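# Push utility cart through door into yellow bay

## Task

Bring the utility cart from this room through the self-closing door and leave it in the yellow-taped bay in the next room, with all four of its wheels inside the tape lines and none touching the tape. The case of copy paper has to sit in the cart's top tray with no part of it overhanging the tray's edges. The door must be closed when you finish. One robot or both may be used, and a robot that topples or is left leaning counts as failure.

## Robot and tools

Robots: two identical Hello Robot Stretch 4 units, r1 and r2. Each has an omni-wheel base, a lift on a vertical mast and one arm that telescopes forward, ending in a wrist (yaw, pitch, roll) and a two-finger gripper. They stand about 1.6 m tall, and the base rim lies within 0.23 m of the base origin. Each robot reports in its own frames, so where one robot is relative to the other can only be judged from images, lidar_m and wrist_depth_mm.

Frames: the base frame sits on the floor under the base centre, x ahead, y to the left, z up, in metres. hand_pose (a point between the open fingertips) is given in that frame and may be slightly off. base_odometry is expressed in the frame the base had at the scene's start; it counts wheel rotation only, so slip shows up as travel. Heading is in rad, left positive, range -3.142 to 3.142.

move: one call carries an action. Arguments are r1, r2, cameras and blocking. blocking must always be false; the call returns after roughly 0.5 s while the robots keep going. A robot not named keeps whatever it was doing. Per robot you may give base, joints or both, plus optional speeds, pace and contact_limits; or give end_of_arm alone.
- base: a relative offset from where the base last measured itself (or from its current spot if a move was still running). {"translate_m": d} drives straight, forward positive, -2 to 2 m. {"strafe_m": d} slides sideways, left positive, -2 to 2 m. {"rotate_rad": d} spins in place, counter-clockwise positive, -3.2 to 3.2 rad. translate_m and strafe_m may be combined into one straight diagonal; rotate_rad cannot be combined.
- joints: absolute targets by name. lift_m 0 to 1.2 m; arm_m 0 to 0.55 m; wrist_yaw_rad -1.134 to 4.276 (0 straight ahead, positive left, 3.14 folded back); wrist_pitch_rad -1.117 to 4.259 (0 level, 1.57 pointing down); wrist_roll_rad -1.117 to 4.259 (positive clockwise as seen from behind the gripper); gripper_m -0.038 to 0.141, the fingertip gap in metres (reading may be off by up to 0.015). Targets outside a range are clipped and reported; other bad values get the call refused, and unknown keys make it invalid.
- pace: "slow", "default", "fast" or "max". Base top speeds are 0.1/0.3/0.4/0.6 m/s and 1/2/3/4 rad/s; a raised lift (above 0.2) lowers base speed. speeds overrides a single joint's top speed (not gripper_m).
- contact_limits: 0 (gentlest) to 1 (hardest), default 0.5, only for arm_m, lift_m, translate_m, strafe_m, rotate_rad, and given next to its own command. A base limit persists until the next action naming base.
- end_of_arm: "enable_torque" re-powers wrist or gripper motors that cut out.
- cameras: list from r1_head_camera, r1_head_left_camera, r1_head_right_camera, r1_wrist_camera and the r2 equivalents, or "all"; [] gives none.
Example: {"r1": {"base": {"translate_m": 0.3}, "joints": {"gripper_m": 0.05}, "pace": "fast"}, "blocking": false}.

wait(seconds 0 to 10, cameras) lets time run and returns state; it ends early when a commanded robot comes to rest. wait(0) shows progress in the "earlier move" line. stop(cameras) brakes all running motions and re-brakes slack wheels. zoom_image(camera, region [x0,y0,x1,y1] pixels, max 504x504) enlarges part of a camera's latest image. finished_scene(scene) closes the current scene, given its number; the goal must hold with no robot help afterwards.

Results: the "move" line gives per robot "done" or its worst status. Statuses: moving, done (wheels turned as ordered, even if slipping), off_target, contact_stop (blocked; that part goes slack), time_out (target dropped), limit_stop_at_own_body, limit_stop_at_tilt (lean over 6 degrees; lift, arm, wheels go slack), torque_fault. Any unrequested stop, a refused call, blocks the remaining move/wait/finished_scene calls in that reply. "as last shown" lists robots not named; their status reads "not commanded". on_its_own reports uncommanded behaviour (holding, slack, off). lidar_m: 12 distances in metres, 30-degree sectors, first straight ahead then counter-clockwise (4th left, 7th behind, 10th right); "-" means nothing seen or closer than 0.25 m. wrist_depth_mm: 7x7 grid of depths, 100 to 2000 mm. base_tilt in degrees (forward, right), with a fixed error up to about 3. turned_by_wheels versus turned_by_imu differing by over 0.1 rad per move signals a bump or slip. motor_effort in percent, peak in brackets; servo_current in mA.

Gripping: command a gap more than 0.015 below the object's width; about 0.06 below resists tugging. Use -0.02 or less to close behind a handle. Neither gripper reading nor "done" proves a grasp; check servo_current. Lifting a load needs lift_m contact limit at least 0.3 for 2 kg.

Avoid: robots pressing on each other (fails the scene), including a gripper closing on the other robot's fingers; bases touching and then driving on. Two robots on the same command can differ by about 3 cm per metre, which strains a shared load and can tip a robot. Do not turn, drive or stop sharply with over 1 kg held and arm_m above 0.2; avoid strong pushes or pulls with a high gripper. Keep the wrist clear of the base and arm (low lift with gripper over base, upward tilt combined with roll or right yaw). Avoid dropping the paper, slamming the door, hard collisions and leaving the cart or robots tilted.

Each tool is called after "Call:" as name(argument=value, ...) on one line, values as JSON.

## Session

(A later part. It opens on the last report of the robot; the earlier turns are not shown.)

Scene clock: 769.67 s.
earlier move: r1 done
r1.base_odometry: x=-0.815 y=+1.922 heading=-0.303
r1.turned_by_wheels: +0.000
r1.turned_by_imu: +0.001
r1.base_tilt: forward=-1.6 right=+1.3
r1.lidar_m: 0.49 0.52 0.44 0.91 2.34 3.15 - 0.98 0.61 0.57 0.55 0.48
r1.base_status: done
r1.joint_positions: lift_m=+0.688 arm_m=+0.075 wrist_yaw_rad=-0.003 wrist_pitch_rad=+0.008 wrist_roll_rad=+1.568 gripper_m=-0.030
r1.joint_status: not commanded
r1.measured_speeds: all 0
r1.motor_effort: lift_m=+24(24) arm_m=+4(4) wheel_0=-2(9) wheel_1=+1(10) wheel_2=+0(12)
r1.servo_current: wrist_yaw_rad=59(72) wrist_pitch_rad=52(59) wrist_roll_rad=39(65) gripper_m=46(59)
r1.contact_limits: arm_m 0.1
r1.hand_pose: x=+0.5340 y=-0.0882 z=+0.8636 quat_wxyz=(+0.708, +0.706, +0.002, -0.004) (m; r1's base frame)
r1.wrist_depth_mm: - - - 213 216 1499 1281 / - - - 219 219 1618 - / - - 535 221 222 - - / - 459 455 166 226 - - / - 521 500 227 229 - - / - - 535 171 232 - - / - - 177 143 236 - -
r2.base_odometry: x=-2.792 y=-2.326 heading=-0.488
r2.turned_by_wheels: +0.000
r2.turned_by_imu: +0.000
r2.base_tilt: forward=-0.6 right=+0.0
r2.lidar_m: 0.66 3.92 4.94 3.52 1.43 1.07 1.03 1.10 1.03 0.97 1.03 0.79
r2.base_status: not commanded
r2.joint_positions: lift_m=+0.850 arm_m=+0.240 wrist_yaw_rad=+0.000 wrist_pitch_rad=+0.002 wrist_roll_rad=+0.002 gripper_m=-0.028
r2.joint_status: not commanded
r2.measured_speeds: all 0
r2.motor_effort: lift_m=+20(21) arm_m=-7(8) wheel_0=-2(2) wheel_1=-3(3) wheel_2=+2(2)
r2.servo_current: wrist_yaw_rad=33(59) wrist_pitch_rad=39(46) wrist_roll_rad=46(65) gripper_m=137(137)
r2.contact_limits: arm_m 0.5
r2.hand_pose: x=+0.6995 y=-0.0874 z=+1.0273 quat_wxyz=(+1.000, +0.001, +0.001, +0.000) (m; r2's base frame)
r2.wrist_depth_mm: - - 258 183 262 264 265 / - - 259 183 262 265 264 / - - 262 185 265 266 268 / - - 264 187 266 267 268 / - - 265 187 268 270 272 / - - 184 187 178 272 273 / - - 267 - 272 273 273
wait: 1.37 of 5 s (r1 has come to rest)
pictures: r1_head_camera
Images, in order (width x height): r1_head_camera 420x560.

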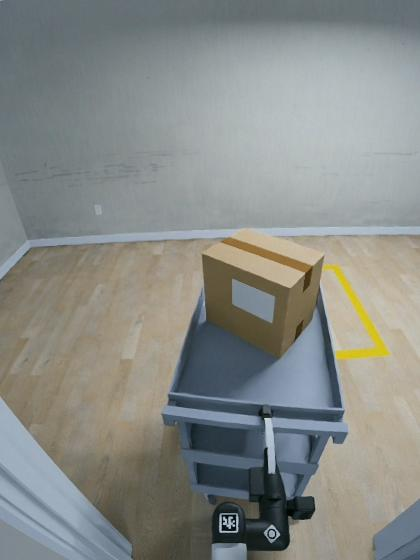

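Call:
move(r1={"base":{"translate_m":0.4,"strafe_m":-0.06}}, blocking=false, cameras=[])

Call:
wait(seconds=5, cameras=["r1_head_camera"])

Scene clock: 778.43 s.
move: r1 moving
r1.base_odometry: x=-0.787 y=+1.908 heading=-0.302
r1.turned_by_wheels: +0.001
r1.turned_by_imu: +0.000
r1.base_tilt: forward=-1.6 right=+1.2
r1.lidar_m: 0.47 0.51 0.43 0.81 2.31 3.15 - 0.97 0.64 0.55 0.58 0.50
r1.base_status: translate_m moving; strafe_m moving
r1.joint_positions: lift_m=+0.688 arm_m=+0.075 wrist_yaw_rad=-0.003 wrist_pitch_rad=+0.008 wrist_roll_rad=+1.568 gripper_m=-0.030
r1.joint_status: not commanded
r1.measured_speeds: translate_m=+0.122 strafe_m=-0.019 rotate_rad=+0.000 lift_m=+0.000 arm_m=+0.000 wrist_yaw_rad=+0.000 wrist_pitch_rad=+0.000 wrist_roll_rad=+0.000
r1.motor_effort: lift_m=+24(24) arm_m=+4(4) wheel_0=+11(11) wheel_1=+6(7) wheel_2=-11(12)
r1.servo_current: wrist_yaw_rad=52(72) wrist_pitch_rad=46(59) wrist_roll_rad=59(59) gripper_m=52(52)
r1.contact_limits: arm_m 0.1
r1.hand_pose: x=+0.5340 y=-0.0882 z=+0.8636 quat_wxyz=(+0.708, +0.706, +0.002, -0.004) (m; r1's base frame)
r1.wrist_depth_mm: - - - 214 216 1464 1229 / - - - 217 220 1576 - / - - 544 220 223 - - / - 459 455 165 226 - - / - 517 492 228 229 - - / - - 530 182 231 - - / - - 177 144 235 - -
r2: as last shown
r2.base_tilt: forward=-0.7 right=+0.1
r2.lidar_m: 0.66 3.90 4.96 3.52 1.43 1.04 1.03 1.09 1.03 0.97 1.05 0.76
r2.motor_effort: lift_m=+20(20) arm_m=-8(8) wheel_0=-1(2) wheel_1=-3(3) wheel_2=+1(2)
r2.servo_current: wrist_yaw_rad=46(59) wrist_pitch_rad=46(46) wrist_roll_rad=52(52) gripper_m=130(137)
r2.contact_limits: arm_m 0.5
r2.wrist_depth_mm: - - 257 183 259 263 265 / - - 259 183 262 265 266 / - - 262 185 264 266 268 / - - 264 185 266 268 268 / - - 265 188 267 268 271 / - - 183 187 179 271 273 / - - 267 - 271 273 274
pictures: none
No camera images: "cameras" was empty.

Scene clock: 780.77 s.
earlier move: r1 done
r1.base_odometry: x=-0.451 y=+1.745 heading=-0.302
r1.turned_by_wheels: +0.000
r1.turned_by_imu: +0.001
r1.base_tilt: forward=-1.6 right=+1.2
r1.lidar_m: 0.44 0.46 2.41 0.43 0.46 3.25 - 0.80 0.51 0.52 2.48 0.49
r1.base_status: done
r1.joint_positions: lift_m=+0.688 arm_m=+0.075 wrist_yaw_rad=+0.000 wrist_pitch_rad=+0.008 wrist_roll_rad=+1.568 gripper_m=-0.030
r1.joint_status: not commanded
r1.measured_speeds: all 0
r1.motor_effort: lift_m=+24(24) arm_m=+4(4) wheel_0=+4(14) wheel_1=+3(8) wheel_2=+1(13)
r1.servo_current: wrist_yaw_rad=52(72) wrist_pitch_rad=46(59) wrist_roll_rad=33(65) gripper_m=46(52)
r1.contact_limits: arm_m 0.1
r1.hand_pose: x=+0.5343 y=-0.0873 z=+0.8636 quat_wxyz=(+0.708, +0.706, +0.003, -0.003) (m; r1's base frame)
r1.wrist_depth_mm: - - - 242 243 252 255 / - - - 238 240 1618 1205 / - - - 236 237 - - / - - 525 234 236 - - / - 466 462 233 234 - - / - 521 484 183 232 - - / - - 178 144 229 - -
r2.base_odometry: x=-2.792 y=-2.326 heading=-0.488
r2.turned_by_wheels: +0.000
r2.turned_by_imu: +0.000
r2.base_tilt: forward=-0.7 right=+0.1
r2.lidar_m: 0.66 3.91 4.95 3.54 1.43 1.05 1.02 1.09 1.00 0.99 1.03 0.74
r2.base_status: not commanded
r2.joint_positions: lift_m=+0.850 arm_m=+0.240 wrist_yaw_rad=+0.000 wrist_pitch_rad=+0.002 wrist_roll_rad=+0.002 gripper_m=-0.028
r2.joint_status: not commanded
r2.measured_speeds: all 0
r2.motor_effort: lift_m=+20(21) arm_m=-7(8) wheel_0=-1(3) wheel_1=-3(3) wheel_2=+1(2)
r2.servo_current: wrist_yaw_rad=52(65) wrist_pitch_rad=39(46) wrist_roll_rad=59(65) gripper_m=137(137)
r2.contact_limits: arm_m 0.5
r2.hand_pose: x=+0.6995 y=-0.0874 z=+1.0273 quat_wxyz=(+1.000, +0.001, +0.001, +0.000) (m; r2's base frame)
r2.wrist_depth_mm: - - 258 183 262 264 264 / - - 260 183 263 265 265 / - - 262 184 265 266 267 / - - 263 186 266 267 270 / - - 265 189 266 270 272 / - - 184 186 179 271 273 / - - 267 - 271 273 274
wait: 2.33 of 5 s (r1 has come to rest)
pictures: r1_head_camera
Images, in order (width x height): r1_head_camera 420x560.

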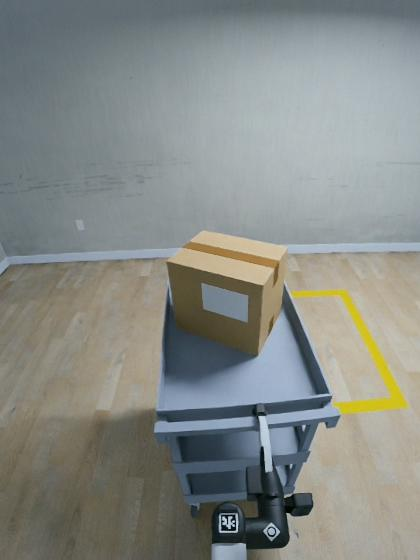

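Call:
move(r1={"base":{"translate_m":0.3,"strafe_m":0.13}}, blocking=false, cameras=[])

Call:
wait(seconds=5, cameras=["r1_head_camera","r1_head_left_camera"])

Scene clock: 790.93 s.
move: r1 moving
r1.base_odometry: x=-0.417 y=+1.749 heading=-0.302
r1.turned_by_wheels: +0.000
r1.turned_by_imu: +0.000
r1.base_tilt: forward=-1.6 right=+1.3
r1.lidar_m: 0.44 0.46 2.40 0.41 0.44 3.23 - 0.84 0.54 0.53 2.52 0.51
r1.base_status: translate_m moving; strafe_m moving
r1.joint_positions: lift_m=+0.688 arm_m=+0.075 wrist_yaw_rad=+0.000 wrist_pitch_rad=+0.008 wrist_roll_rad=+1.568 gripper_m=-0.030
r1.joint_status: not commanded
r1.measured_speeds: translate_m=+0.121 strafe_m=+0.051 rotate_rad=-0.006 lift_m=+0.000 arm_m=+0.000 wrist_yaw_rad=-0.005 wrist_pitch_rad=+0.000 wrist_roll_rad=+0.000
r1.motor_effort: lift_m=+24(24) arm_m=+4(4) wheel_0=+6(8) wheel_1=+8(10) wheel_2=-11(11)
r1.servo_current: wrist_yaw_rad=46(59) wrist_pitch_rad=52(65) wrist_roll_rad=59(59) gripper_m=46(52)
r1.contact_limits: arm_m 0.1
r1.hand_pose: x=+0.5343 y=-0.0874 z=+0.8636 quat_wxyz=(+0.708, +0.706, +0.003, -0.003) (m; r1's base frame)
r1.wrist_depth_mm: - - - 250 254 263 264 / - - - 247 250 1576 1205 / - - - 241 243 1708 - / - - 564 237 239 - - / - 466 459 175 236 - - / - 500 473 182 231 - - / - - 180 143 227 - -
r2: as last shown
r2.base_tilt: forward=-0.6 right=+0.1
r2.lidar_m: 0.67 3.91 4.97 3.52 1.43 1.08 1.03 1.09 1.03 0.96 1.04 0.78
r2.motor_effort: lift_m=+20(21) arm_m=-8(8) wheel_0=-2(2) wheel_1=-3(3) wheel_2=+1(2)
r2.servo_current: wrist_yaw_rad=39(52) wrist_pitch_rad=46(46) wrist_roll_rad=33(52) gripper_m=130(137)
r2.contact_limits: arm_m 0.5
r2.wrist_depth_mm: - - 257 183 262 263 264 / - - 259 183 262 264 266 / - - 260 185 264 267 267 / - - 263 186 265 268 270 / - - 264 188 267 268 271 / - - 183 186 178 271 273 / - - 268 - 271 272 276
pictures: none
No camera images: "cameras" was empty.

Scene clock: 792.90 s.
earlier move: r1 done
r1.base_odometry: x=-0.126 y=+1.780 heading=-0.302
r1.turned_by_wheels: +0.000
r1.turned_by_imu: +0.000
r1.base_tilt: forward=-1.5 right=+1.3
r1.lidar_m: 0.46 0.48 2.26 1.31 0.45 0.46 - 0.95 0.74 1.20 2.63 0.50
r1.base_status: done
r1.joint_positions: lift_m=+0.688 arm_m=+0.075 wrist_yaw_rad=-0.003 wrist_pitch_rad=+0.008 wrist_roll_rad=+1.568 gripper_m=-0.030
r1.joint_status: not commanded
r1.measured_speeds: all 0
r1.motor_effort: lift_m=+24(24) arm_m=-4(4) wheel_0=+4(8) wheel_1=+2(11) wheel_2=+0(15)
r1.servo_current: wrist_yaw_rad=46(72) wrist_pitch_rad=39(65) wrist_roll_rad=39(72) gripper_m=39(59)
r1.contact_limits: arm_m 0.1
r1.hand_pose: x=+0.5341 y=-0.0882 z=+0.8636 quat_wxyz=(+0.708, +0.706, +0.002, -0.004) (m; r1's base frame)
r1.wrist_depth_mm: - - - 172 235 251 267 / - - - 173 235 1708 1205 / - - - 233 234 - - / - 535 480 232 233 - - / - 477 469 232 232 - - / - - 504 182 231 - - / - - 179 145 230 - -
r2.base_odometry: x=-2.792 y=-2.326 heading=-0.488
r2.turned_by_wheels: +0.000
r2.turned_by_imu: +0.000
r2.base_tilt: forward=-0.7 right=+0.0
r2.lidar_m: 0.66 3.92 4.95 3.53 1.42 1.06 1.02 1.08 1.00 0.97 1.05 0.77
r2.base_status: not commanded
r2.joint_positions: lift_m=+0.850 arm_m=+0.240 wrist_yaw_rad=+0.000 wrist_pitch_rad=+0.002 wrist_roll_rad=+0.002 gripper_m=-0.028
r2.joint_status: not commanded
r2.measured_speeds: all 0
r2.motor_effort: lift_m=+20(21) arm_m=-7(8) wheel_0=-2(2) wheel_1=-3(3) wheel_2=+1(2)
r2.servo_current: wrist_yaw_rad=39(65) wrist_pitch_rad=39(46) wrist_roll_rad=52(65) gripper_m=137(143)
r2.contact_limits: arm_m 0.5
r2.hand_pose: x=+0.6995 y=-0.0874 z=+1.0273 quat_wxyz=(+1.000, +0.001, +0.001, +0.000) (m; r2's base frame)
r2.wrist_depth_mm: - - 258 183 262 264 264 / - - 260 183 263 264 266 / - - 263 184 264 266 267 / - - 263 186 266 267 270 / - - 265 188 266 270 272 / - - 184 187 179 272 273 / - - 267 - 271 272 274
wait: 1.97 of 5 s (r1 has come to rest)
pictures: r1_head_camera, r1_head_left_camera
Images, in order (width x height): r1_head_camera 420x560, r1_head_left_camera 420x672.

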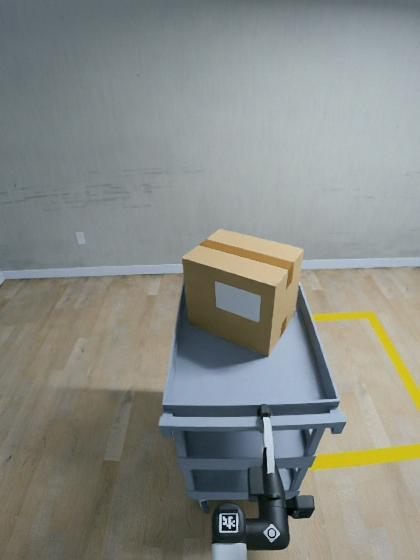

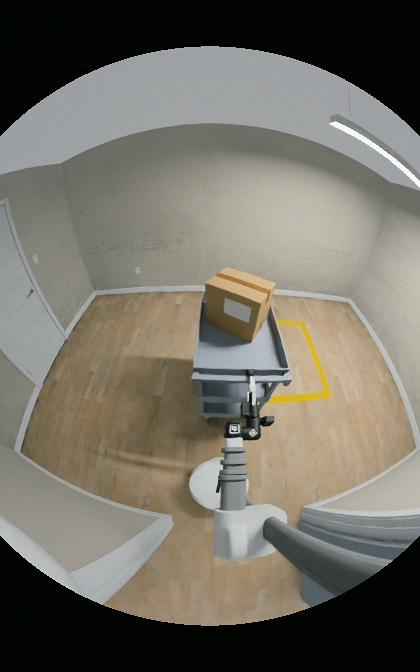

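Call:
move(r1={"base":{"translate_m":0.05,"strafe_m":0.3}}, blocking=false, cameras=[])

Call:
wait(seconds=5, cameras=["r1_head_camera","r1_head_left_camera"])

Scene clock: 804.20 s.
move: r1 moving
r1.base_odometry: x=-0.111 y=+1.810 heading=-0.303
r1.turned_by_wheels: -0.001
r1.turned_by_imu: -0.001
r1.base_tilt: forward=-1.6 right=+1.3
r1.lidar_m: 0.46 0.50 2.22 1.37 0.45 0.43 - 0.98 0.77 1.19 2.68 0.51
r1.base_status: translate_m moving; strafe_m moving
r1.joint_positions: lift_m=+0.688 arm_m=+0.075 wrist_yaw_rad=-0.005 wrist_pitch_rad=+0.008 wrist_roll_rad=+1.568 gripper_m=-0.030
r1.joint_status: not commanded
r1.measured_speeds: translate_m=+0.020 strafe_m=+0.128 rotate_rad=+0.005 lift_m=+0.000 arm_m=+0.000 wrist_yaw_rad=+0.000 wrist_pitch_rad=+0.000 wrist_roll_rad=+0.000
r1.motor_effort: lift_m=+24(24) arm_m=-4(4) wheel_0=-16(16) wheel_1=+9(9) wheel_2=-7(8)
r1.servo_current: wrist_yaw_rad=59(65) wrist_pitch_rad=46(59) wrist_roll_rad=46(65) gripper_m=46(52)
r1.contact_limits: arm_m 0.1
r1.hand_pose: x=+0.5338 y=-0.0890 z=+0.8636 quat_wxyz=(+0.708, +0.706, +0.001, -0.005) (m; r1's base frame)
r1.wrist_depth_mm: - - - 175 238 252 266 / - - - 235 236 1708 1205 / - - - 234 235 - - / - 544 488 232 234 - - / - 480 477 231 233 - - / - - 496 171 181 - - / - - 179 144 230 - -
r2: as last shown
r2.base_tilt: forward=-0.7 right=+0.1
r2.lidar_m: 0.68 3.93 4.97 3.53 1.43 1.06 1.02 1.10 1.01 0.97 1.06 0.78
r2.motor_effort: lift_m=+20(21) arm_m=-7(8) wheel_0=-2(2) wheel_1=-2(3) wheel_2=+1(2)
r2.servo_current: wrist_yaw_rad=39(46) wrist_pitch_rad=39(46) wrist_roll_rad=46(59) gripper_m=137(143)
r2.contact_limits: arm_m 0.5
r2.wrist_depth_mm: - - 259 183 262 264 266 / - - 259 183 263 265 265 / - - 262 185 264 266 267 / - - 263 186 265 268 270 / - - 266 188 267 270 272 / - - 183 187 178 270 272 / - - 267 - 272 273 274
pictures: none
No camera images: "cameras" was empty.

Scene clock: 806.13 s.
earlier move: r1 done
r1.base_odometry: x=+0.011 y=+2.052 heading=-0.302
r1.turned_by_wheels: +0.001
r1.turned_by_imu: +0.001
r1.base_tilt: forward=-1.6 right=+1.2
r1.lidar_m: 0.49 2.48 1.96 1.53 0.52 0.38 0.35 1.44 1.03 1.39 2.94 0.44
r1.base_status: done
r1.joint_positions: lift_m=+0.688 arm_m=+0.075 wrist_yaw_rad=-0.003 wrist_pitch_rad=+0.008 wrist_roll_rad=+1.568 gripper_m=-0.030
r1.joint_status: not commanded
r1.measured_speeds: all 0
r1.motor_effort: lift_m=+24(24) arm_m=-4(4) wheel_0=-2(16) wheel_1=+0(10) wheel_2=-1(8)
r1.servo_current: wrist_yaw_rad=46(72) wrist_pitch_rad=52(59) wrist_roll_rad=46(65) gripper_m=46(59)
r1.contact_limits: arm_m 0.1
r1.hand_pose: x=+0.5341 y=-0.0882 z=+0.8636 quat_wxyz=(+0.708, +0.706, +0.002, -0.004) (m; r1's base frame)
r1.wrist_depth_mm: - 530 512 119 177 177 - / - 445 445 - 186 - - / - 424 433 - 196 - - / - 559 512 - 208 - - / - - 647 153 224 - - / - - - 184 182 1756 - / - - 179 159 254 1499 -
r2.base_odometry: x=-2.792 y=-2.326 heading=-0.488
r2.turned_by_wheels: +0.000
r2.turned_by_imu: +0.000
r2.base_tilt: forward=-0.7 right=+0.1
r2.lidar_m: 0.63 3.89 4.97 3.55 1.43 1.03 1.03 1.09 1.00 0.98 1.02 0.76
r2.base_status: not commanded
r2.joint_positions: lift_m=+0.850 arm_m=+0.240 wrist_yaw_rad=+0.000 wrist_pitch_rad=+0.002 wrist_roll_rad=+0.002 gripper_m=-0.028
r2.joint_status: not commanded
r2.measured_speeds: all 0
r2.motor_effort: lift_m=+20(21) arm_m=-8(8) wheel_0=-2(2) wheel_1=-3(3) wheel_2=+1(2)
r2.servo_current: wrist_yaw_rad=46(59) wrist_pitch_rad=33(46) wrist_roll_rad=46(59) gripper_m=137(143)
r2.contact_limits: arm_m 0.5
r2.hand_pose: x=+0.6995 y=-0.0874 z=+1.0273 quat_wxyz=(+1.000, +0.001, +0.001, +0.000) (m; r2's base frame)
r2.wrist_depth_mm: - - 259 183 260 263 265 / - - 260 183 263 264 266 / - - 260 184 265 265 267 / - - 264 186 266 267 270 / - - 264 188 267 270 270 / - - 184 187 179 271 274 / - - 267 - 272 273 273
wait: 1.93 of 5 s (r1 has come to rest)
pictures: r1_head_camera, r1_head_left_camera
Images, in order (width x height): r1_head_camera 420x560, r1_head_left_camera 420x672.

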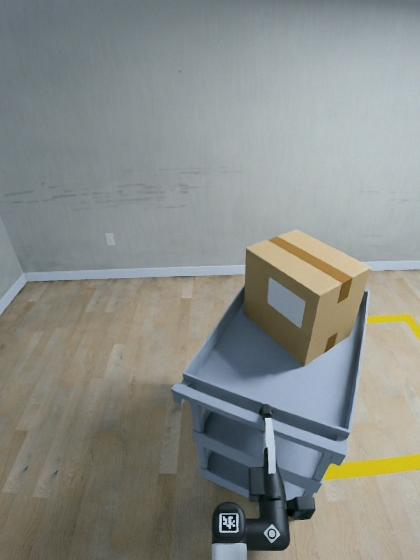

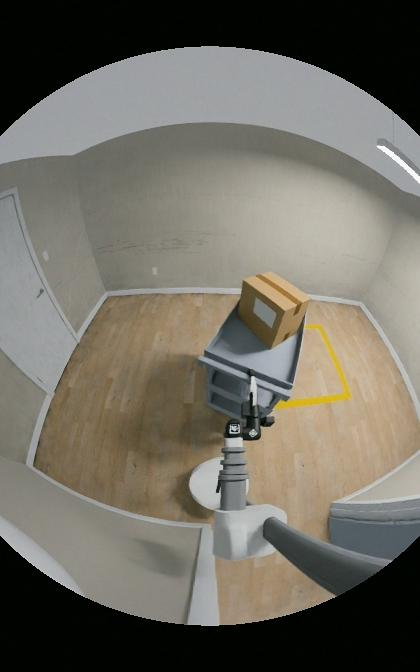

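Call:
move(r1={"base":{"translate_m":0.12,"strafe_m":0.28}}, blocking=false, cameras=[])

Call:
wait(seconds=5, cameras=["r1_head_camera","r1_head_left_camera"])

Scene clock: 812.60 s.
move: r1 moving
r1.base_odometry: x=+0.031 y=+2.076 heading=-0.303
r1.turned_by_wheels: -0.001
r1.turned_by_imu: -0.001
r1.base_tilt: forward=-1.6 right=+1.3
r1.lidar_m: 0.50 2.49 1.93 1.60 0.54 0.39 0.35 1.50 1.05 1.43 2.96 0.43
r1.base_status: translate_m moving; strafe_m moving
r1.joint_positions: lift_m=+0.688 arm_m=+0.075 wrist_yaw_rad=-0.003 wrist_pitch_rad=+0.008 wrist_roll_rad=+1.568 gripper_m=-0.030
r1.joint_status: not commanded
r1.measured_speeds: translate_m=+0.049 strafe_m=+0.112 rotate_rad=+0.002 lift_m=+0.000 arm_m=+0.000 wrist_yaw_rad=+0.000 wrist_pitch_rad=+0.000 wrist_roll_rad=+0.000
r1.motor_effort: lift_m=+24(24) arm_m=-3(4) wheel_0=-8(12) wheel_1=+8(10) wheel_2=-6(8)
r1.servo_current: wrist_yaw_rad=52(59) wrist_pitch_rad=46(59) wrist_roll_rad=52(59) gripper_m=46(52)
r1.contact_limits: arm_m 0.1
r1.hand_pose: x=+0.5340 y=-0.0882 z=+0.8636 quat_wxyz=(+0.708, +0.706, +0.002, -0.004) (m; r1's base frame)
r1.wrist_depth_mm: - 504 492 116 173 174 - / - 433 433 121 183 - - / - 430 436 - 195 - - / - - 525 - 206 - - / - - - 150 223 - - / - - - 183 182 1808 - / - - 179 137 256 1537 1281
r2: as last shown
r2.lidar_m: 0.64 3.92 4.95 3.50 1.43 1.06 1.02 1.07 1.02 0.96 1.01 0.74
r2.motor_effort: lift_m=+20(21) arm_m=-8(8) wheel_0=-2(2) wheel_1=-3(3) wheel_2=+2(2)
r2.servo_current: wrist_yaw_rad=33(52) wrist_pitch_rad=46(46) wrist_roll_rad=46(59) gripper_m=137(137)
r2.contact_limits: arm_m 0.5
r2.wrist_depth_mm: - - 258 183 262 264 264 / - - 259 183 263 265 265 / - - 262 184 264 266 267 / - - 263 186 266 268 268 / - - 265 188 268 270 271 / - - 184 187 178 271 273 / - - 267 - 271 272 274
pictures: none
No camera images: "cameras" was empty.

Scene clock: 814.60 s.
earlier move: r1 done
r1.base_odometry: x=+0.209 y=+2.283 heading=-0.303
r1.turned_by_wheels: +0.000
r1.turned_by_imu: +0.001
r1.base_tilt: forward=-1.6 right=+1.3
r1.lidar_m: 0.49 2.35 1.68 1.60 0.72 0.49 0.44 0.49 1.31 1.85 3.23 0.39
r1.base_status: done
r1.joint_positions: lift_m=+0.688 arm_m=+0.075 wrist_yaw_rad=-0.003 wrist_pitch_rad=+0.008 wrist_roll_rad=+1.568 gripper_m=-0.030
r1.joint_status: not commanded
r1.measured_speeds: all 0
r1.motor_effort: lift_m=+24(24) arm_m=+4(4) wheel_0=-3(12) wheel_1=+0(11) wheel_2=-4(8)
r1.servo_current: wrist_yaw_rad=33(72) wrist_pitch_rad=46(59) wrist_roll_rad=46(72) gripper_m=39(52)
r1.contact_limits: arm_m 0.1
r1.hand_pose: x=+0.5340 y=-0.0882 z=+0.8636 quat_wxyz=(+0.708, +0.706, +0.002, -0.004) (m; r1's base frame)
r1.wrist_depth_mm: 366 340 340 - - 124 - / - 439 436 - - 139 - / - - 621 - 161 157 - / - - - - 182 195 - / - - - 111 217 1618 - / - - 181 - 179 1756 1308 / - 135 158 - 340 397 407
r2.base_odometry: x=-2.792 y=-2.326 heading=-0.488
r2.turned_by_wheels: +0.000
r2.turned_by_imu: +0.000
r2.base_tilt: forward=-0.6 right=+0.1
r2.lidar_m: 0.67 3.91 4.96 3.53 1.42 1.09 1.04 1.10 1.02 0.95 1.06 0.75
r2.base_status: not commanded
r2.joint_positions: lift_m=+0.850 arm_m=+0.240 wrist_yaw_rad=+0.000 wrist_pitch_rad=+0.002 wrist_roll_rad=+0.002 gripper_m=-0.028
r2.joint_status: not commanded
r2.measured_speeds: all 0
r2.motor_effort: lift_m=+20(21) arm_m=-7(8) wheel_0=-2(2) wheel_1=-3(3) wheel_2=+1(2)
r2.servo_current: wrist_yaw_rad=52(59) wrist_pitch_rad=39(46) wrist_roll_rad=52(59) gripper_m=130(143)
r2.contact_limits: arm_m 0.5
r2.hand_pose: x=+0.6995 y=-0.0874 z=+1.0273 quat_wxyz=(+1.000, +0.001, +0.001, +0.000) (m; r2's base frame)
r2.wrist_depth_mm: - - 258 183 262 263 265 / - - 259 183 262 264 266 / - - 262 185 264 266 267 / - - 264 186 265 267 270 / - - 266 188 267 270 270 / - - 184 187 178 272 273 / - - 267 - 272 273 274
wait: 2.00 of 5 s (r1 has come to rest)
pictures: r1_head_camera, r1_head_left_camera
Images, in order (width x height): r1_head_camera 420x560, r1_head_left_camera 420x672.

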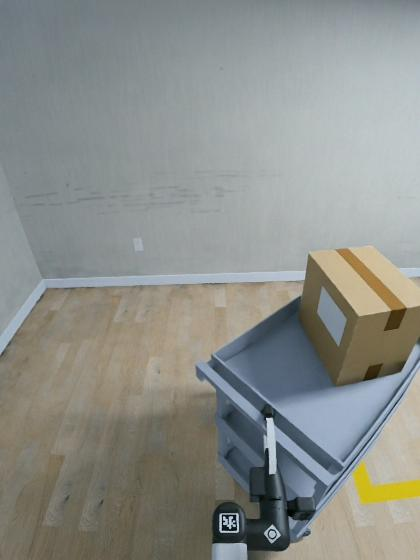

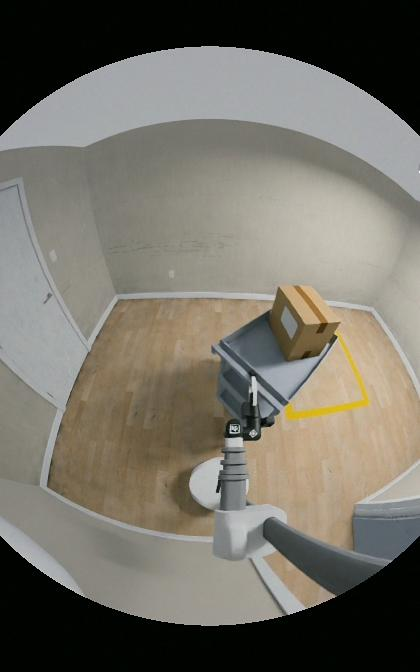

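Call:
move(r1={"base":{"translate_m":0.3,"strafe_m":-0.32}}, blocking=false, cameras=[])

Call:
wait(seconds=5, cameras=["r1_head_camera","r1_head_left_camera"])

Scene clock: 823.30 s.
move: r1 moving
r1.base_odometry: x=+0.223 y=+2.254 heading=-0.302
r1.turned_by_wheels: +0.000
r1.turned_by_imu: +0.000
r1.base_tilt: forward=-1.6 right=+1.3
r1.lidar_m: 0.48 2.34 1.69 1.63 0.72 0.50 0.48 0.50 1.32 1.93 3.21 0.39
r1.base_status: translate_m moving; strafe_m moving
r1.joint_positions: lift_m=+0.688 arm_m=+0.075 wrist_yaw_rad=-0.003 wrist_pitch_rad=+0.008 wrist_roll_rad=+1.568 gripper_m=-0.030
r1.joint_status: not commanded
r1.measured_speeds: translate_m=+0.086 strafe_m=-0.089 rotate_rad=+0.003 lift_m=+0.000 arm_m=+0.000 wrist_yaw_rad=+0.000 wrist_pitch_rad=+0.000 wrist_roll_rad=+0.000
r1.motor_effort: lift_m=+24(24) arm_m=+4(4) wheel_0=+13(15) wheel_1=-3(5) wheel_2=-8(10)
r1.servo_current: wrist_yaw_rad=52(65) wrist_pitch_rad=52(59) wrist_roll_rad=39(59) gripper_m=52(52)
r1.contact_limits: arm_m 0.1
r1.hand_pose: x=+0.5340 y=-0.0882 z=+0.8636 quat_wxyz=(+0.708, +0.706, +0.002, -0.004) (m; r1's base frame)
r1.wrist_depth_mm: 334 345 345 - - 117 - / - 449 459 - - 126 - / - - - - - 149 - / - - - - - 181 - / - - - - 218 1661 - / - - 178 111 179 1661 1308 / - 136 159 - 334 404 413
r2: as last shown
r2.base_tilt: forward=-0.7 right=+0.1
r2.lidar_m: 0.67 3.90 4.96 3.56 1.43 1.08 1.02 1.09 1.02 0.97 1.03 0.77
r2.motor_effort: lift_m=+20(20) arm_m=-8(8) wheel_0=-2(2) wheel_1=-3(3) wheel_2=+2(2)
r2.servo_current: wrist_yaw_rad=52(59) wrist_pitch_rad=39(46) wrist_roll_rad=52(59) gripper_m=130(137)
r2.contact_limits: arm_m 0.5
r2.wrist_depth_mm: - - 258 183 260 263 264 / - - 260 183 263 265 266 / - - 262 185 264 266 268 / - - 264 186 265 268 270 / - - 265 188 268 268 272 / - - 183 187 178 271 273 / - - 268 - 271 272 276
pictures: none
No camera images: "cameras" was empty.

Scene clock: 825.73 s.
earlier move: r1 done
r1.base_odometry: x=+0.400 y=+1.888 heading=-0.303
r1.turned_by_wheels: +0.000
r1.turned_by_imu: +0.000
r1.base_tilt: forward=-1.6 right=+1.3
r1.lidar_m: 0.49 2.07 2.00 1.90 1.13 0.80 0.76 1.26 1.22 2.79 2.88 0.41
r1.base_status: done
r1.joint_positions: lift_m=+0.688 arm_m=+0.075 wrist_yaw_rad=+0.004 wrist_pitch_rad=+0.008 wrist_roll_rad=+1.568 gripper_m=-0.030
r1.joint_status: not commanded
r1.measured_speeds: all 0
r1.motor_effort: lift_m=+24(24) arm_m=+4(4) wheel_0=+0(18) wheel_1=-2(6) wheel_2=+0(10)
r1.servo_current: wrist_yaw_rad=46(65) wrist_pitch_rad=52(59) wrist_roll_rad=52(59) gripper_m=46(59)
r1.contact_limits: arm_m 0.1
r1.hand_pose: x=+0.5346 y=-0.0863 z=+0.8636 quat_wxyz=(+0.708, +0.706, +0.004, -0.001) (m; r1's base frame)
r1.wrist_depth_mm: - 424 430 102 157 159 - / - 399 392 108 170 170 - / - 449 452 - 183 - - / - 549 580 - 200 - - / - - - 140 219 - - / - - 181 183 182 1618 - / - - 163 157 175 - 1281
r2.base_odometry: x=-2.792 y=-2.326 heading=-0.488
r2.turned_by_wheels: +0.000
r2.turned_by_imu: +0.000
r2.base_tilt: forward=-0.7 right=+0.1
r2.lidar_m: 0.66 3.91 4.98 3.56 1.44 1.06 1.03 1.07 1.00 0.96 1.05 0.75
r2.base_status: not commanded
r2.joint_positions: lift_m=+0.850 arm_m=+0.240 wrist_yaw_rad=+0.000 wrist_pitch_rad=+0.002 wrist_roll_rad=+0.002 gripper_m=-0.028
r2.joint_status: not commanded
r2.measured_speeds: all 0
r2.motor_effort: lift_m=+20(21) arm_m=-7(8) wheel_0=-2(2) wheel_1=-3(3) wheel_2=+2(2)
r2.servo_current: wrist_yaw_rad=52(65) wrist_pitch_rad=39(46) wrist_roll_rad=52(59) gripper_m=130(137)
r2.contact_limits: arm_m 0.5
r2.hand_pose: x=+0.6995 y=-0.0874 z=+1.0273 quat_wxyz=(+1.000, +0.001, +0.001, +0.000) (m; r2's base frame)
r2.wrist_depth_mm: - - 258 183 260 263 265 / - - 260 182 263 265 266 / - - 262 184 265 267 267 / - - 263 186 266 268 270 / - - 265 187 267 270 271 / - - 183 187 178 271 274 / - - 267 - 270 272 274
wait: 2.43 of 5 s (r1 has come to rest)
pictures: r1_head_camera, r1_head_left_camera
Images, in order (width x height): r1_head_camera 420x560, r1_head_left_camera 420x672.

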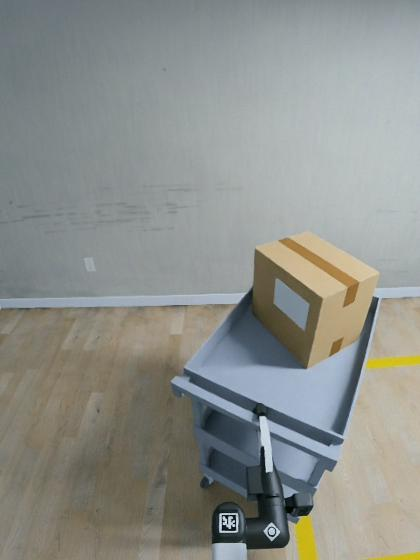

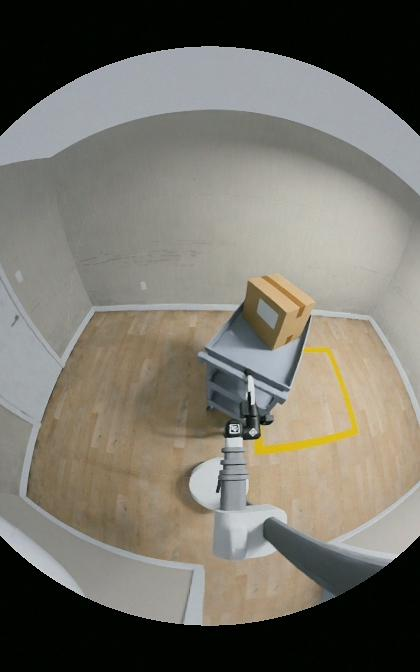

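Call:
move(r1={"base":{"translate_m":0.25,"strafe_m":0.35}}, blocking=false, cameras=[])

Call:
wait(seconds=5, cameras=[])

Call:
move(r1={"base":{"rotate_rad":-0.5},"pace":"slow"}, blocking=false, cameras=[])

Call:
wait(seconds=5, cameras=["r1_head_camera","r1_head_left_camera","r1_wrist_camera"])

Scene clock: 843.57 s.
move: r1 moving
r1.base_odometry: x=+0.425 y=+1.907 heading=-0.304
r1.turned_by_wheels: -0.001
r1.turned_by_imu: -0.001
r1.base_tilt: forward=-1.6 right=+1.3
r1.lidar_m: 0.50 2.06 2.00 1.89 1.16 0.82 0.79 1.31 1.24 2.81 2.89 0.43
r1.base_status: translate_m moving; strafe_m moving
r1.joint_positions: lift_m=+0.688 arm_m=+0.075 wrist_yaw_rad=-0.003 wrist_pitch_rad=+0.008 wrist_roll_rad=+1.568 gripper_m=-0.030
r1.joint_status: not commanded
r1.measured_speeds: translate_m=+0.073 strafe_m=+0.097 rotate_rad=-0.008 lift_m=+0.000 arm_m=+0.000 wrist_yaw_rad=-0.036 wrist_pitch_rad=+0.000 wrist_roll_rad=+0.000
r1.motor_effort: lift_m=+24(24) arm_m=+4(4) wheel_0=-7(7) wheel_1=+8(11) wheel_2=-11(11)
r1.servo_current: wrist_yaw_rad=46(65) wrist_pitch_rad=52(65) wrist_roll_rad=59(65) gripper_m=52(52)
r1.contact_limits: arm_m 0.1
r1.hand_pose: x=+0.5341 y=-0.0881 z=+0.8636 quat_wxyz=(+0.708, +0.706, +0.002, -0.004) (m; r1's base frame)
r1.wrist_depth_mm: - 455 452 109 166 166 - / - 402 402 116 177 178 - / - 445 449 121 189 - - / - 549 554 134 204 - - / - - - 145 220 - - / - - 182 184 181 1618 - / - - 163 138 259 - 1308
r2: as last shown
r2.lidar_m: 0.66 3.91 4.97 3.51 1.40 1.08 1.02 1.09 1.01 0.98 1.04 0.77
r2.motor_effort: lift_m=+20(21) arm_m=-8(8) wheel_0=-2(2) wheel_1=-3(3) wheel_2=+2(2)
r2.servo_current: wrist_yaw_rad=46(59) wrist_pitch_rad=39(46) wrist_roll_rad=46(59) gripper_m=137(137)
r2.contact_limits: arm_m 0.5
r2.wrist_depth_mm: - - 257 183 262 264 265 / - - 260 183 263 264 267 / - - 260 185 265 266 267 / - - 264 186 266 267 270 / - - 265 188 268 270 271 / - - 185 187 179 272 274 / - - 268 - 271 272 276
pictures: none
No camera images: "cameras" was empty.

Scene clock: 846.00 s.
earlier move: r1 done
r1.base_odometry: x=+0.743 y=+2.148 heading=-0.304
r1.turned_by_wheels: +0.000
r1.turned_by_imu: +0.000
r1.base_tilt: forward=-1.6 right=+1.3
r1.lidar_m: 0.49 1.81 1.63 1.56 1.49 1.07 1.02 1.78 1.64 3.13 0.63 0.39
r1.base_status: done
r1.joint_positions: lift_m=+0.688 arm_m=+0.075 wrist_yaw_rad=-0.005 wrist_pitch_rad=+0.008 wrist_roll_rad=+1.568 gripper_m=-0.030
r1.joint_status: not commanded
r1.measured_speeds: all 0
r1.motor_effort: lift_m=+24(24) arm_m=-3(4) wheel_0=-5(15) wheel_1=-2(11) wheel_2=-5(11)
r1.servo_current: wrist_yaw_rad=46(78) wrist_pitch_rad=52(65) wrist_roll_rad=46(65) gripper_m=39(52)
r1.contact_limits: arm_m 0.1
r1.hand_pose: x=+0.5339 y=-0.0887 z=+0.8636 quat_wxyz=(+0.708, +0.706, +0.001, -0.004) (m; r1's base frame)
r1.wrist_depth_mm: - - - - - - - / - - - - - - - / - - - - - - - / - - - - - - - / - - - - - - - / - - 174 - - 415 452 / - 135 158 109 - - 1229
r2.base_odometry: x=-2.792 y=-2.326 heading=-0.488
r2.turned_by_wheels: +0.000
r2.turned_by_imu: +0.000
r2.base_tilt: forward=-0.6 right=+0.1
r2.lidar_m: 0.67 3.90 4.95 3.52 1.42 1.05 1.01 1.09 1.03 0.98 1.04 0.77
r2.base_status: not commanded
r2.joint_positions: lift_m=+0.850 arm_m=+0.240 wrist_yaw_rad=+0.000 wrist_pitch_rad=+0.002 wrist_roll_rad=+0.002 gripper_m=-0.028
r2.joint_status: not commanded
r2.measured_speeds: all 0
r2.motor_effort: lift_m=+20(21) arm_m=-8(8) wheel_0=-2(2) wheel_1=-3(3) wheel_2=+2(2)
r2.servo_current: wrist_yaw_rad=52(59) wrist_pitch_rad=46(46) wrist_roll_rad=52(59) gripper_m=130(137)
r2.contact_limits: arm_m 0.5
r2.hand_pose: x=+0.6995 y=-0.0874 z=+1.0273 quat_wxyz=(+1.000, +0.001, +0.001, +0.000) (m; r2's base frame)
r2.wrist_depth_mm: - - 259 183 262 263 264 / - - 260 182 264 265 266 / - - 260 184 264 266 268 / - - 264 186 266 267 268 / - - 264 187 268 270 271 / - - 183 187 179 272 273 / - - 266 - 272 274 276
wait: 2.43 of 5 s (r1 has come to rest)
pictures: none
No camera images: "cameras" was empty.

Scene clock: 846.50 s.
move: r1 moving
r1.base_odometry: x=+0.743 y=+2.148 heading=-0.427
r1.turned_by_wheels: -0.123
r1.turned_by_imu: -0.123
r1.base_tilt: forward=-1.6 right=+1.3
r1.lidar_m: 0.50 1.80 1.73 1.55 1.60 1.13 1.01 1.03 1.66 2.68 2.94 0.41
r1.base_status: rotate_rad moving
r1.joint_positions: lift_m=+0.688 arm_m=+0.075 wrist_yaw_rad=+0.004 wrist_pitch_rad=+0.008 wrist_roll_rad=+1.569 gripper_m=-0.030
r1.joint_status: not commanded
r1.measured_speeds: translate_m=-0.003 strafe_m=+0.003 rotate_rad=-0.479 lift_m=+0.000 arm_m=+0.000 wrist_yaw_rad=+0.074 wrist_pitch_rad=+0.000 wrist_roll_rad=+0.000
r1.motor_effort: lift_m=+24(24) arm_m=+4(4) wheel_0=+11(11) wheel_1=+6(8) wheel_2=+7(7)
r1.servo_current: wrist_yaw_rad=65(65) wrist_pitch_rad=46(59) wrist_roll_rad=59(59) gripper_m=52(52)
r1.contact_limits: arm_m 0.1
r1.hand_pose: x=+0.5346 y=-0.0863 z=+0.8636 quat_wxyz=(+0.708, +0.706, +0.004, -0.001) (m; r1's base frame)
r1.wrist_depth_mm: - - - - - - - / - - - - - - - / - - - - - - - / - - - - - - - / - - - - - - - / - - - - - 413 418 / - 136 166 109 151 - 1281
r2: as last shown
r2.lidar_m: 0.66 3.91 4.97 3.51 1.42 1.07 1.02 1.07 1.03 0.97 1.01 0.75
r2.motor_effort: lift_m=+20(21) arm_m=-7(8) wheel_0=-2(2) wheel_1=-3(3) wheel_2=+2(2)
r2.servo_current: wrist_yaw_rad=39(65) wrist_pitch_rad=39(46) wrist_roll_rad=39(52) gripper_m=130(137)
r2.contact_limits: arm_m 0.5
r2.wrist_depth_mm: - - 259 183 262 263 263 / - - 260 183 263 264 265 / - - 262 184 264 266 267 / - - 263 186 266 268 270 / - - 266 189 267 268 272 / - - 184 187 178 271 273 / - - 267 - 272 272 274
pictures: none
No camera images: "cameras" was empty.

Scene clock: 847.70 s.
earlier move: r1 done
r1.base_odometry: x=+0.743 y=+2.148 heading=-0.803
r1.turned_by_wheels: -0.376
r1.turned_by_imu: -0.378
r1.base_tilt: forward=-1.6 right=+1.3
r1.lidar_m: 0.47 0.51 1.83 1.63 1.56 1.44 1.06 1.01 1.73 1.62 3.12 0.47
r1.base_status: done
r1.joint_positions: lift_m=+0.688 arm_m=+0.075 wrist_yaw_rad=-0.001 wrist_pitch_rad=+0.008 wrist_roll_rad=+1.569 gripper_m=-0.030
r1.joint_status: not commanded
r1.measured_speeds: all 0
r1.motor_effort: lift_m=+24(24) arm_m=-4(5) wheel_0=+4(23) wheel_1=+2(11) wheel_2=+4(12)
r1.servo_current: wrist_yaw_rad=39(91) wrist_pitch_rad=46(59) wrist_roll_rad=59(59) gripper_m=46(52)
r1.contact_limits: arm_m 0.1
r1.hand_pose: x=+0.5342 y=-0.0877 z=+0.8636 quat_wxyz=(+0.708, +0.706, +0.002, -0.003) (m; r1's base frame)
r1.wrist_depth_mm: - - - 140 196 - - / - - 530 146 204 - - / - 442 442 150 211 - - / - 466 473 157 220 - - / - 559 554 163 225 - - / - - 615 175 230 - - / - 133 162 143 245 - -
r2.base_odometry: x=-2.792 y=-2.326 heading=-0.488
r2.turned_by_wheels: +0.000
r2.turned_by_imu: +0.000
r2.base_tilt: forward=-0.7 right=+0.1
r2.lidar_m: 0.64 3.93 4.96 3.51 1.42 1.05 1.02 1.10 1.02 0.96 1.03 0.77
r2.base_status: not commanded
r2.joint_positions: lift_m=+0.850 arm_m=+0.240 wrist_yaw_rad=+0.000 wrist_pitch_rad=+0.002 wrist_roll_rad=+0.002 gripper_m=-0.028
r2.joint_status: not commanded
r2.measured_speeds: all 0
r2.motor_effort: lift_m=+20(21) arm_m=-7(8) wheel_0=-2(2) wheel_1=-3(3) wheel_2=+1(2)
r2.servo_current: wrist_yaw_rad=46(65) wrist_pitch_rad=46(46) wrist_roll_rad=52(59) gripper_m=137(137)
r2.contact_limits: arm_m 0.5
r2.hand_pose: x=+0.6995 y=-0.0874 z=+1.0273 quat_wxyz=(+1.000, +0.001, +0.001, +0.000) (m; r2's base frame)
r2.wrist_depth_mm: - - 259 182 262 263 264 / - - 260 183 263 264 265 / - - 260 184 264 266 267 / - - 264 186 266 268 267 / - - 264 188 267 268 271 / - - 183 187 179 270 273 / - - 267 - 271 272 274
wait: 1.20 of 5 s (r1 has come to rest)
pictures: r1_head_camera, r1_head_left_camera, r1_wrist_camera
Images, in order (width x height): r1_head_camera 420x560, r1_head_left_camera 420x672, r1_wrist_camera 616x392.

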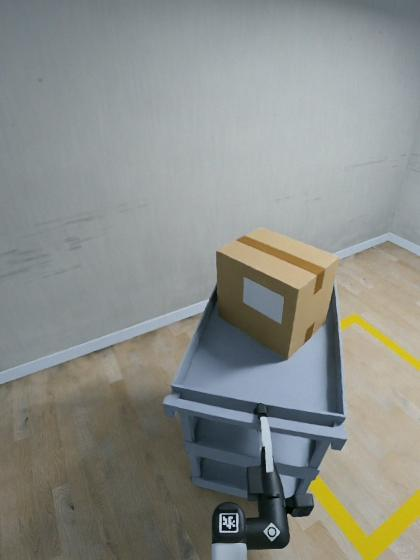

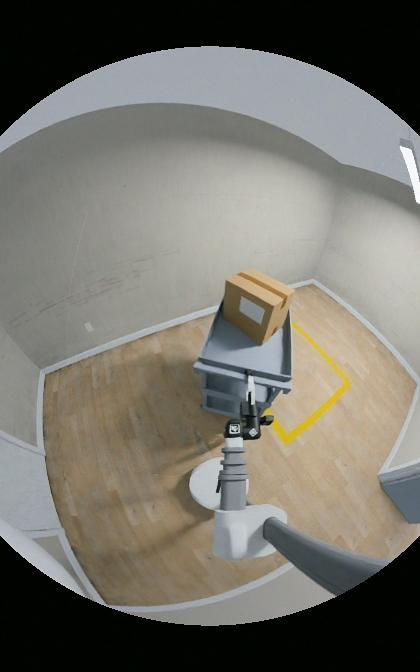

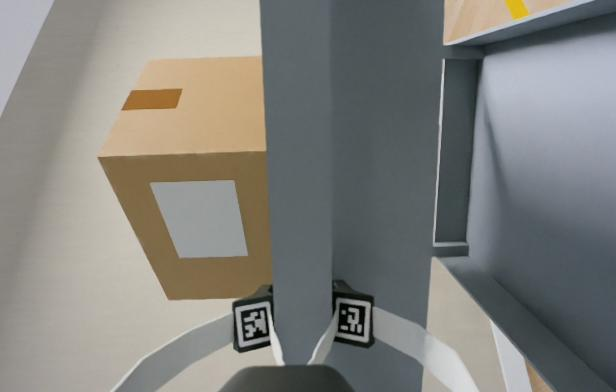

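Call:
move(r1={"base":{"translate_m":0.22,"strafe_m":0.38}}, blocking=false, cameras=[])

Call:
wait(seconds=5, cameras=[])

Call:
move(r1={"base":{"rotate_rad":-0.55},"pace":"slow"}, blocking=false, cameras=[])

Call:
wait(seconds=5, cameras=["r1_head_camera","r1_head_left_camera"])

Scene clock: 862.27 s.
move: r1 moving
r1.base_odometry: x=+0.773 y=+2.155 heading=-0.804
r1.turned_by_wheels: -0.001
r1.turned_by_imu: -0.001
r1.base_tilt: forward=-1.6 right=+1.3
r1.lidar_m: 0.48 1.71 1.80 1.60 1.55 1.50 1.10 1.04 1.78 1.66 3.14 0.48
r1.base_status: translate_m moving; strafe_m moving
r1.joint_positions: lift_m=+0.688 arm_m=+0.075 wrist_yaw_rad=-0.003 wrist_pitch_rad=+0.008 wrist_roll_rad=+1.569 gripper_m=-0.030
r1.joint_status: not commanded
r1.measured_speeds: translate_m=+0.062 strafe_m=+0.104 rotate_rad=+0.001 lift_m=+0.000 arm_m=+0.000 wrist_yaw_rad=-0.022 wrist_pitch_rad=+0.000 wrist_roll_rad=+0.000
r1.motor_effort: lift_m=+24(24) arm_m=+0(4) wheel_0=-9(9) wheel_1=+9(10) wheel_2=-10(11)
r1.servo_current: wrist_yaw_rad=52(78) wrist_pitch_rad=52(59) wrist_roll_rad=33(52) gripper_m=39(52)
r1.contact_limits: arm_m 0.1
r1.hand_pose: x=+0.5340 y=-0.0884 z=+0.8636 quat_wxyz=(+0.708, +0.706, +0.001, -0.004) (m; r1's base frame)
r1.wrist_depth_mm: - - - 146 204 1576 - / - - 564 150 208 - - / - 459 459 154 215 - - / - 462 466 159 220 - - / - 530 535 224 226 - - / - - 591 171 182 - - / - - 163 144 241 - -
r2: as last shown
r2.base_tilt: forward=-0.6 right=+0.0
r2.lidar_m: 0.64 3.90 4.99 3.52 1.43 1.08 1.02 1.09 1.03 0.97 1.03 0.78
r2.motor_effort: lift_m=+20(20) arm_m=-8(8) wheel_0=-2(2) wheel_1=-3(3) wheel_2=+2(2)
r2.servo_current: wrist_yaw_rad=39(46) wrist_pitch_rad=33(46) wrist_roll_rad=46(59) gripper_m=137(137)
r2.contact_limits: arm_m 0.5
r2.wrist_depth_mm: - - 257 183 260 264 265 / - - 259 183 263 265 266 / - - 260 185 264 266 268 / - - 264 186 266 267 270 / - - 265 187 267 271 271 / - - 184 187 178 271 272 / - - 266 - 271 273 276
pictures: none
No camera images: "cameras" was empty.

Scene clock: 864.73 s.
earlier move: r1 done
r1.base_odometry: x=+1.169 y=+2.253 heading=-0.804
r1.turned_by_wheels: +0.000
r1.turned_by_imu: +0.001
r1.base_tilt: forward=-1.6 right=+1.3
r1.lidar_m: 0.52 1.36 1.42 1.40 1.32 1.42 1.47 1.40 1.44 2.07 3.34 0.40
r1.base_status: done
r1.joint_positions: lift_m=+0.688 arm_m=+0.075 wrist_yaw_rad=-0.004 wrist_pitch_rad=+0.008 wrist_roll_rad=+1.569 gripper_m=-0.030
r1.joint_status: not commanded
r1.measured_speeds: all 0
r1.motor_effort: lift_m=+24(24) arm_m=-4(4) wheel_0=-5(15) wheel_1=-2(10) wheel_2=-2(11)
r1.servo_current: wrist_yaw_rad=46(78) wrist_pitch_rad=52(59) wrist_roll_rad=46(65) gripper_m=46(52)
r1.contact_limits: arm_m 0.1
r1.hand_pose: x=+0.5339 y=-0.0886 z=+0.8636 quat_wxyz=(+0.708, +0.706, +0.001, -0.004) (m; r1's base frame)
r1.wrist_depth_mm: 349 347 351 - - 138 - / - 410 421 - 153 150 - / - 517 554 - 168 168 - / - - - 107 189 - - / - - - 117 218 - - / - - 181 - 180 - - / - - 157 126 298 - 387
r2.base_odometry: x=-2.792 y=-2.326 heading=-0.488
r2.turned_by_wheels: +0.000
r2.turned_by_imu: +0.000
r2.base_tilt: forward=-0.6 right=+0.1
r2.lidar_m: 0.64 3.93 4.96 3.56 1.44 1.07 1.02 1.10 1.01 0.96 1.04 0.76
r2.base_status: not commanded
r2.joint_positions: lift_m=+0.850 arm_m=+0.240 wrist_yaw_rad=+0.000 wrist_pitch_rad=+0.002 wrist_roll_rad=+0.002 gripper_m=-0.028
r2.joint_status: not commanded
r2.measured_speeds: all 0
r2.motor_effort: lift_m=+20(21) arm_m=-7(8) wheel_0=-1(2) wheel_1=-3(3) wheel_2=+1(2)
r2.servo_current: wrist_yaw_rad=46(59) wrist_pitch_rad=39(46) wrist_roll_rad=46(59) gripper_m=130(143)
r2.contact_limits: arm_m 0.5
r2.hand_pose: x=+0.6995 y=-0.0874 z=+1.0273 quat_wxyz=(+1.000, +0.001, +0.001, +0.000) (m; r2's base frame)
r2.wrist_depth_mm: - - 259 183 263 263 264 / - - 259 183 264 265 265 / - - 262 184 265 266 267 / - - 264 186 266 267 268 / - - 264 187 267 270 271 / - - 184 187 178 271 273 / - - 266 - 272 272 274
wait: 2.47 of 5 s (r1 has come to rest)
pictures: none
No camera images: "cameras" was empty.

Scene clock: 865.23 s.
move: r1 moving
r1.base_odometry: x=+1.169 y=+2.253 heading=-0.927
r1.turned_by_wheels: -0.123
r1.turned_by_imu: -0.123
r1.base_tilt: forward=-1.6 right=+1.2
r1.lidar_m: 0.49 1.36 1.39 1.49 1.33 1.38 1.52 1.40 1.42 2.07 3.33 0.42
r1.base_status: rotate_rad moving
r1.joint_positions: lift_m=+0.688 arm_m=+0.075 wrist_yaw_rad=+0.007 wrist_pitch_rad=+0.008 wrist_roll_rad=+1.569 gripper_m=-0.030
r1.joint_status: not commanded
r1.measured_speeds: translate_m=+0.002 strafe_m=-0.002 rotate_rad=-0.481 lift_m=+0.000 arm_m=+0.000 wrist_yaw_rad=+0.035 wrist_pitch_rad=+0.000 wrist_roll_rad=+0.000
r1.motor_effort: lift_m=+24(24) arm_m=+2(4) wheel_0=+19(19) wheel_1=+8(8) wheel_2=+9(9)
r1.servo_current: wrist_yaw_rad=59(59) wrist_pitch_rad=46(52) wrist_roll_rad=52(59) gripper_m=52(52)
r1.contact_limits: arm_m 0.1
r1.hand_pose: x=+0.5349 y=-0.0853 z=+0.8636 quat_wxyz=(+0.708, +0.706, +0.005, +0.000) (m; r1's base frame)
r1.wrist_depth_mm: - 368 366 - 140 141 - / - 387 392 - 151 152 - / - 492 508 - 167 168 - / - - 603 108 187 - - / - - - 117 211 - - / - - 181 - 228 - - / - - 165 147 165 - -
r2: as last shown
r2.lidar_m: 0.65 3.93 4.97 3.52 1.42 1.07 1.03 1.07 1.02 0.97 1.05 0.75
r2.motor_effort: lift_m=+20(20) arm_m=-7(8) wheel_0=-2(2) wheel_1=-3(3) wheel_2=+2(2)
r2.servo_current: wrist_yaw_rad=33(52) wrist_pitch_rad=39(46) wrist_roll_rad=46(52) gripper_m=124(137)
r2.contact_limits: arm_m 0.5
r2.wrist_depth_mm: - - 259 183 262 263 265 / - - 259 183 263 266 266 / - - 260 185 264 266 267 / - - 263 186 266 267 268 / - - 264 188 266 268 271 / - - 184 187 178 271 273 / - - 267 - 272 273 274
pictures: none
No camera images: "cameras" was empty.

Scene clock: 866.50 s.
earlier move: r1 done
r1.base_odometry: x=+1.169 y=+2.253 heading=-1.353
r1.turned_by_wheels: -0.426
r1.turned_by_imu: -0.428
r1.base_tilt: forward=-1.5 right=+1.3
r1.lidar_m: 0.43 0.43 1.35 1.43 1.44 1.33 1.40 1.48 1.41 1.45 2.03 0.51
r1.base_status: done
r1.joint_positions: lift_m=+0.688 arm_m=+0.075 wrist_yaw_rad=+0.007 wrist_pitch_rad=+0.008 wrist_roll_rad=+1.569 gripper_m=-0.030
r1.joint_status: not commanded
r1.measured_speeds: all 0
r1.motor_effort: lift_m=+24(24) arm_m=-4(5) wheel_0=+3(19) wheel_1=+2(10) wheel_2=+3(9)
r1.servo_current: wrist_yaw_rad=65(78) wrist_pitch_rad=46(59) wrist_roll_rad=46(59) gripper_m=39(52)
r1.contact_limits: arm_m 0.1
r1.hand_pose: x=+0.5349 y=-0.0855 z=+0.8636 quat_wxyz=(+0.708, +0.706, +0.005, +0.000) (m; r1's base frame)
r1.wrist_depth_mm: - - - 262 267 274 277 / - - - 258 258 1661 1205 / - - - 249 250 1808 - / - - 597 242 244 - - / - 462 459 178 238 - - / - 480 477 173 231 - - / - 141 179 144 224 - -
r2.base_odometry: x=-2.792 y=-2.326 heading=-0.488
r2.turned_by_wheels: +0.000
r2.turned_by_imu: +0.000
r2.base_tilt: forward=-0.6 right=+0.1
r2.lidar_m: 0.65 3.92 4.96 3.53 1.42 1.07 1.01 1.09 1.01 0.98 1.04 0.78
r2.base_status: not commanded
r2.joint_positions: lift_m=+0.850 arm_m=+0.240 wrist_yaw_rad=+0.000 wrist_pitch_rad=+0.002 wrist_roll_rad=+0.002 gripper_m=-0.028
r2.joint_status: not commanded
r2.measured_speeds: all 0
r2.motor_effort: lift_m=+20(21) arm_m=-8(8) wheel_0=-2(2) wheel_1=-3(3) wheel_2=+2(2)
r2.servo_current: wrist_yaw_rad=46(59) wrist_pitch_rad=39(46) wrist_roll_rad=46(52) gripper_m=130(137)
r2.contact_limits: arm_m 0.5
r2.hand_pose: x=+0.6995 y=-0.0874 z=+1.0273 quat_wxyz=(+1.000, +0.001, +0.001, +0.000) (m; r2's base frame)
r2.wrist_depth_mm: - - 258 183 259 264 265 / - - 262 183 263 264 265 / - - 262 185 264 266 267 / - - 262 186 266 268 268 / - - 265 188 267 270 270 / - - 183 187 178 271 272 / - - 266 - 272 273 274
wait: 1.27 of 5 s (r1 has come to rest)
pictures: r1_head_camera, r1_head_left_camera
Images, in order (width x height): r1_head_camera 420x560, r1_head_left_camera 420x672.

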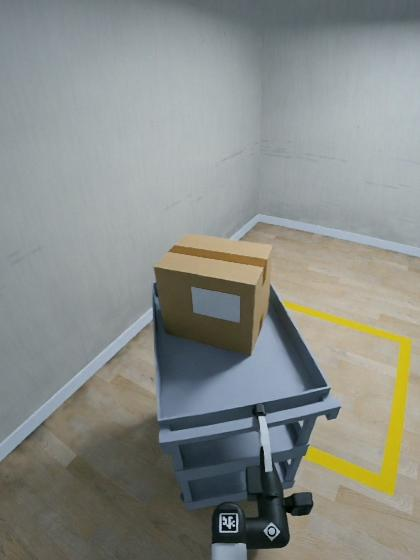

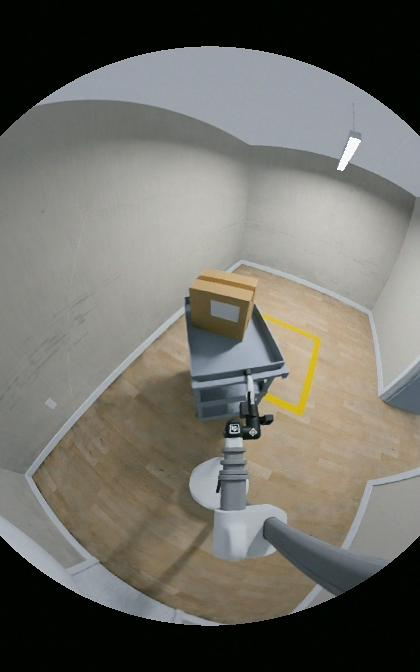

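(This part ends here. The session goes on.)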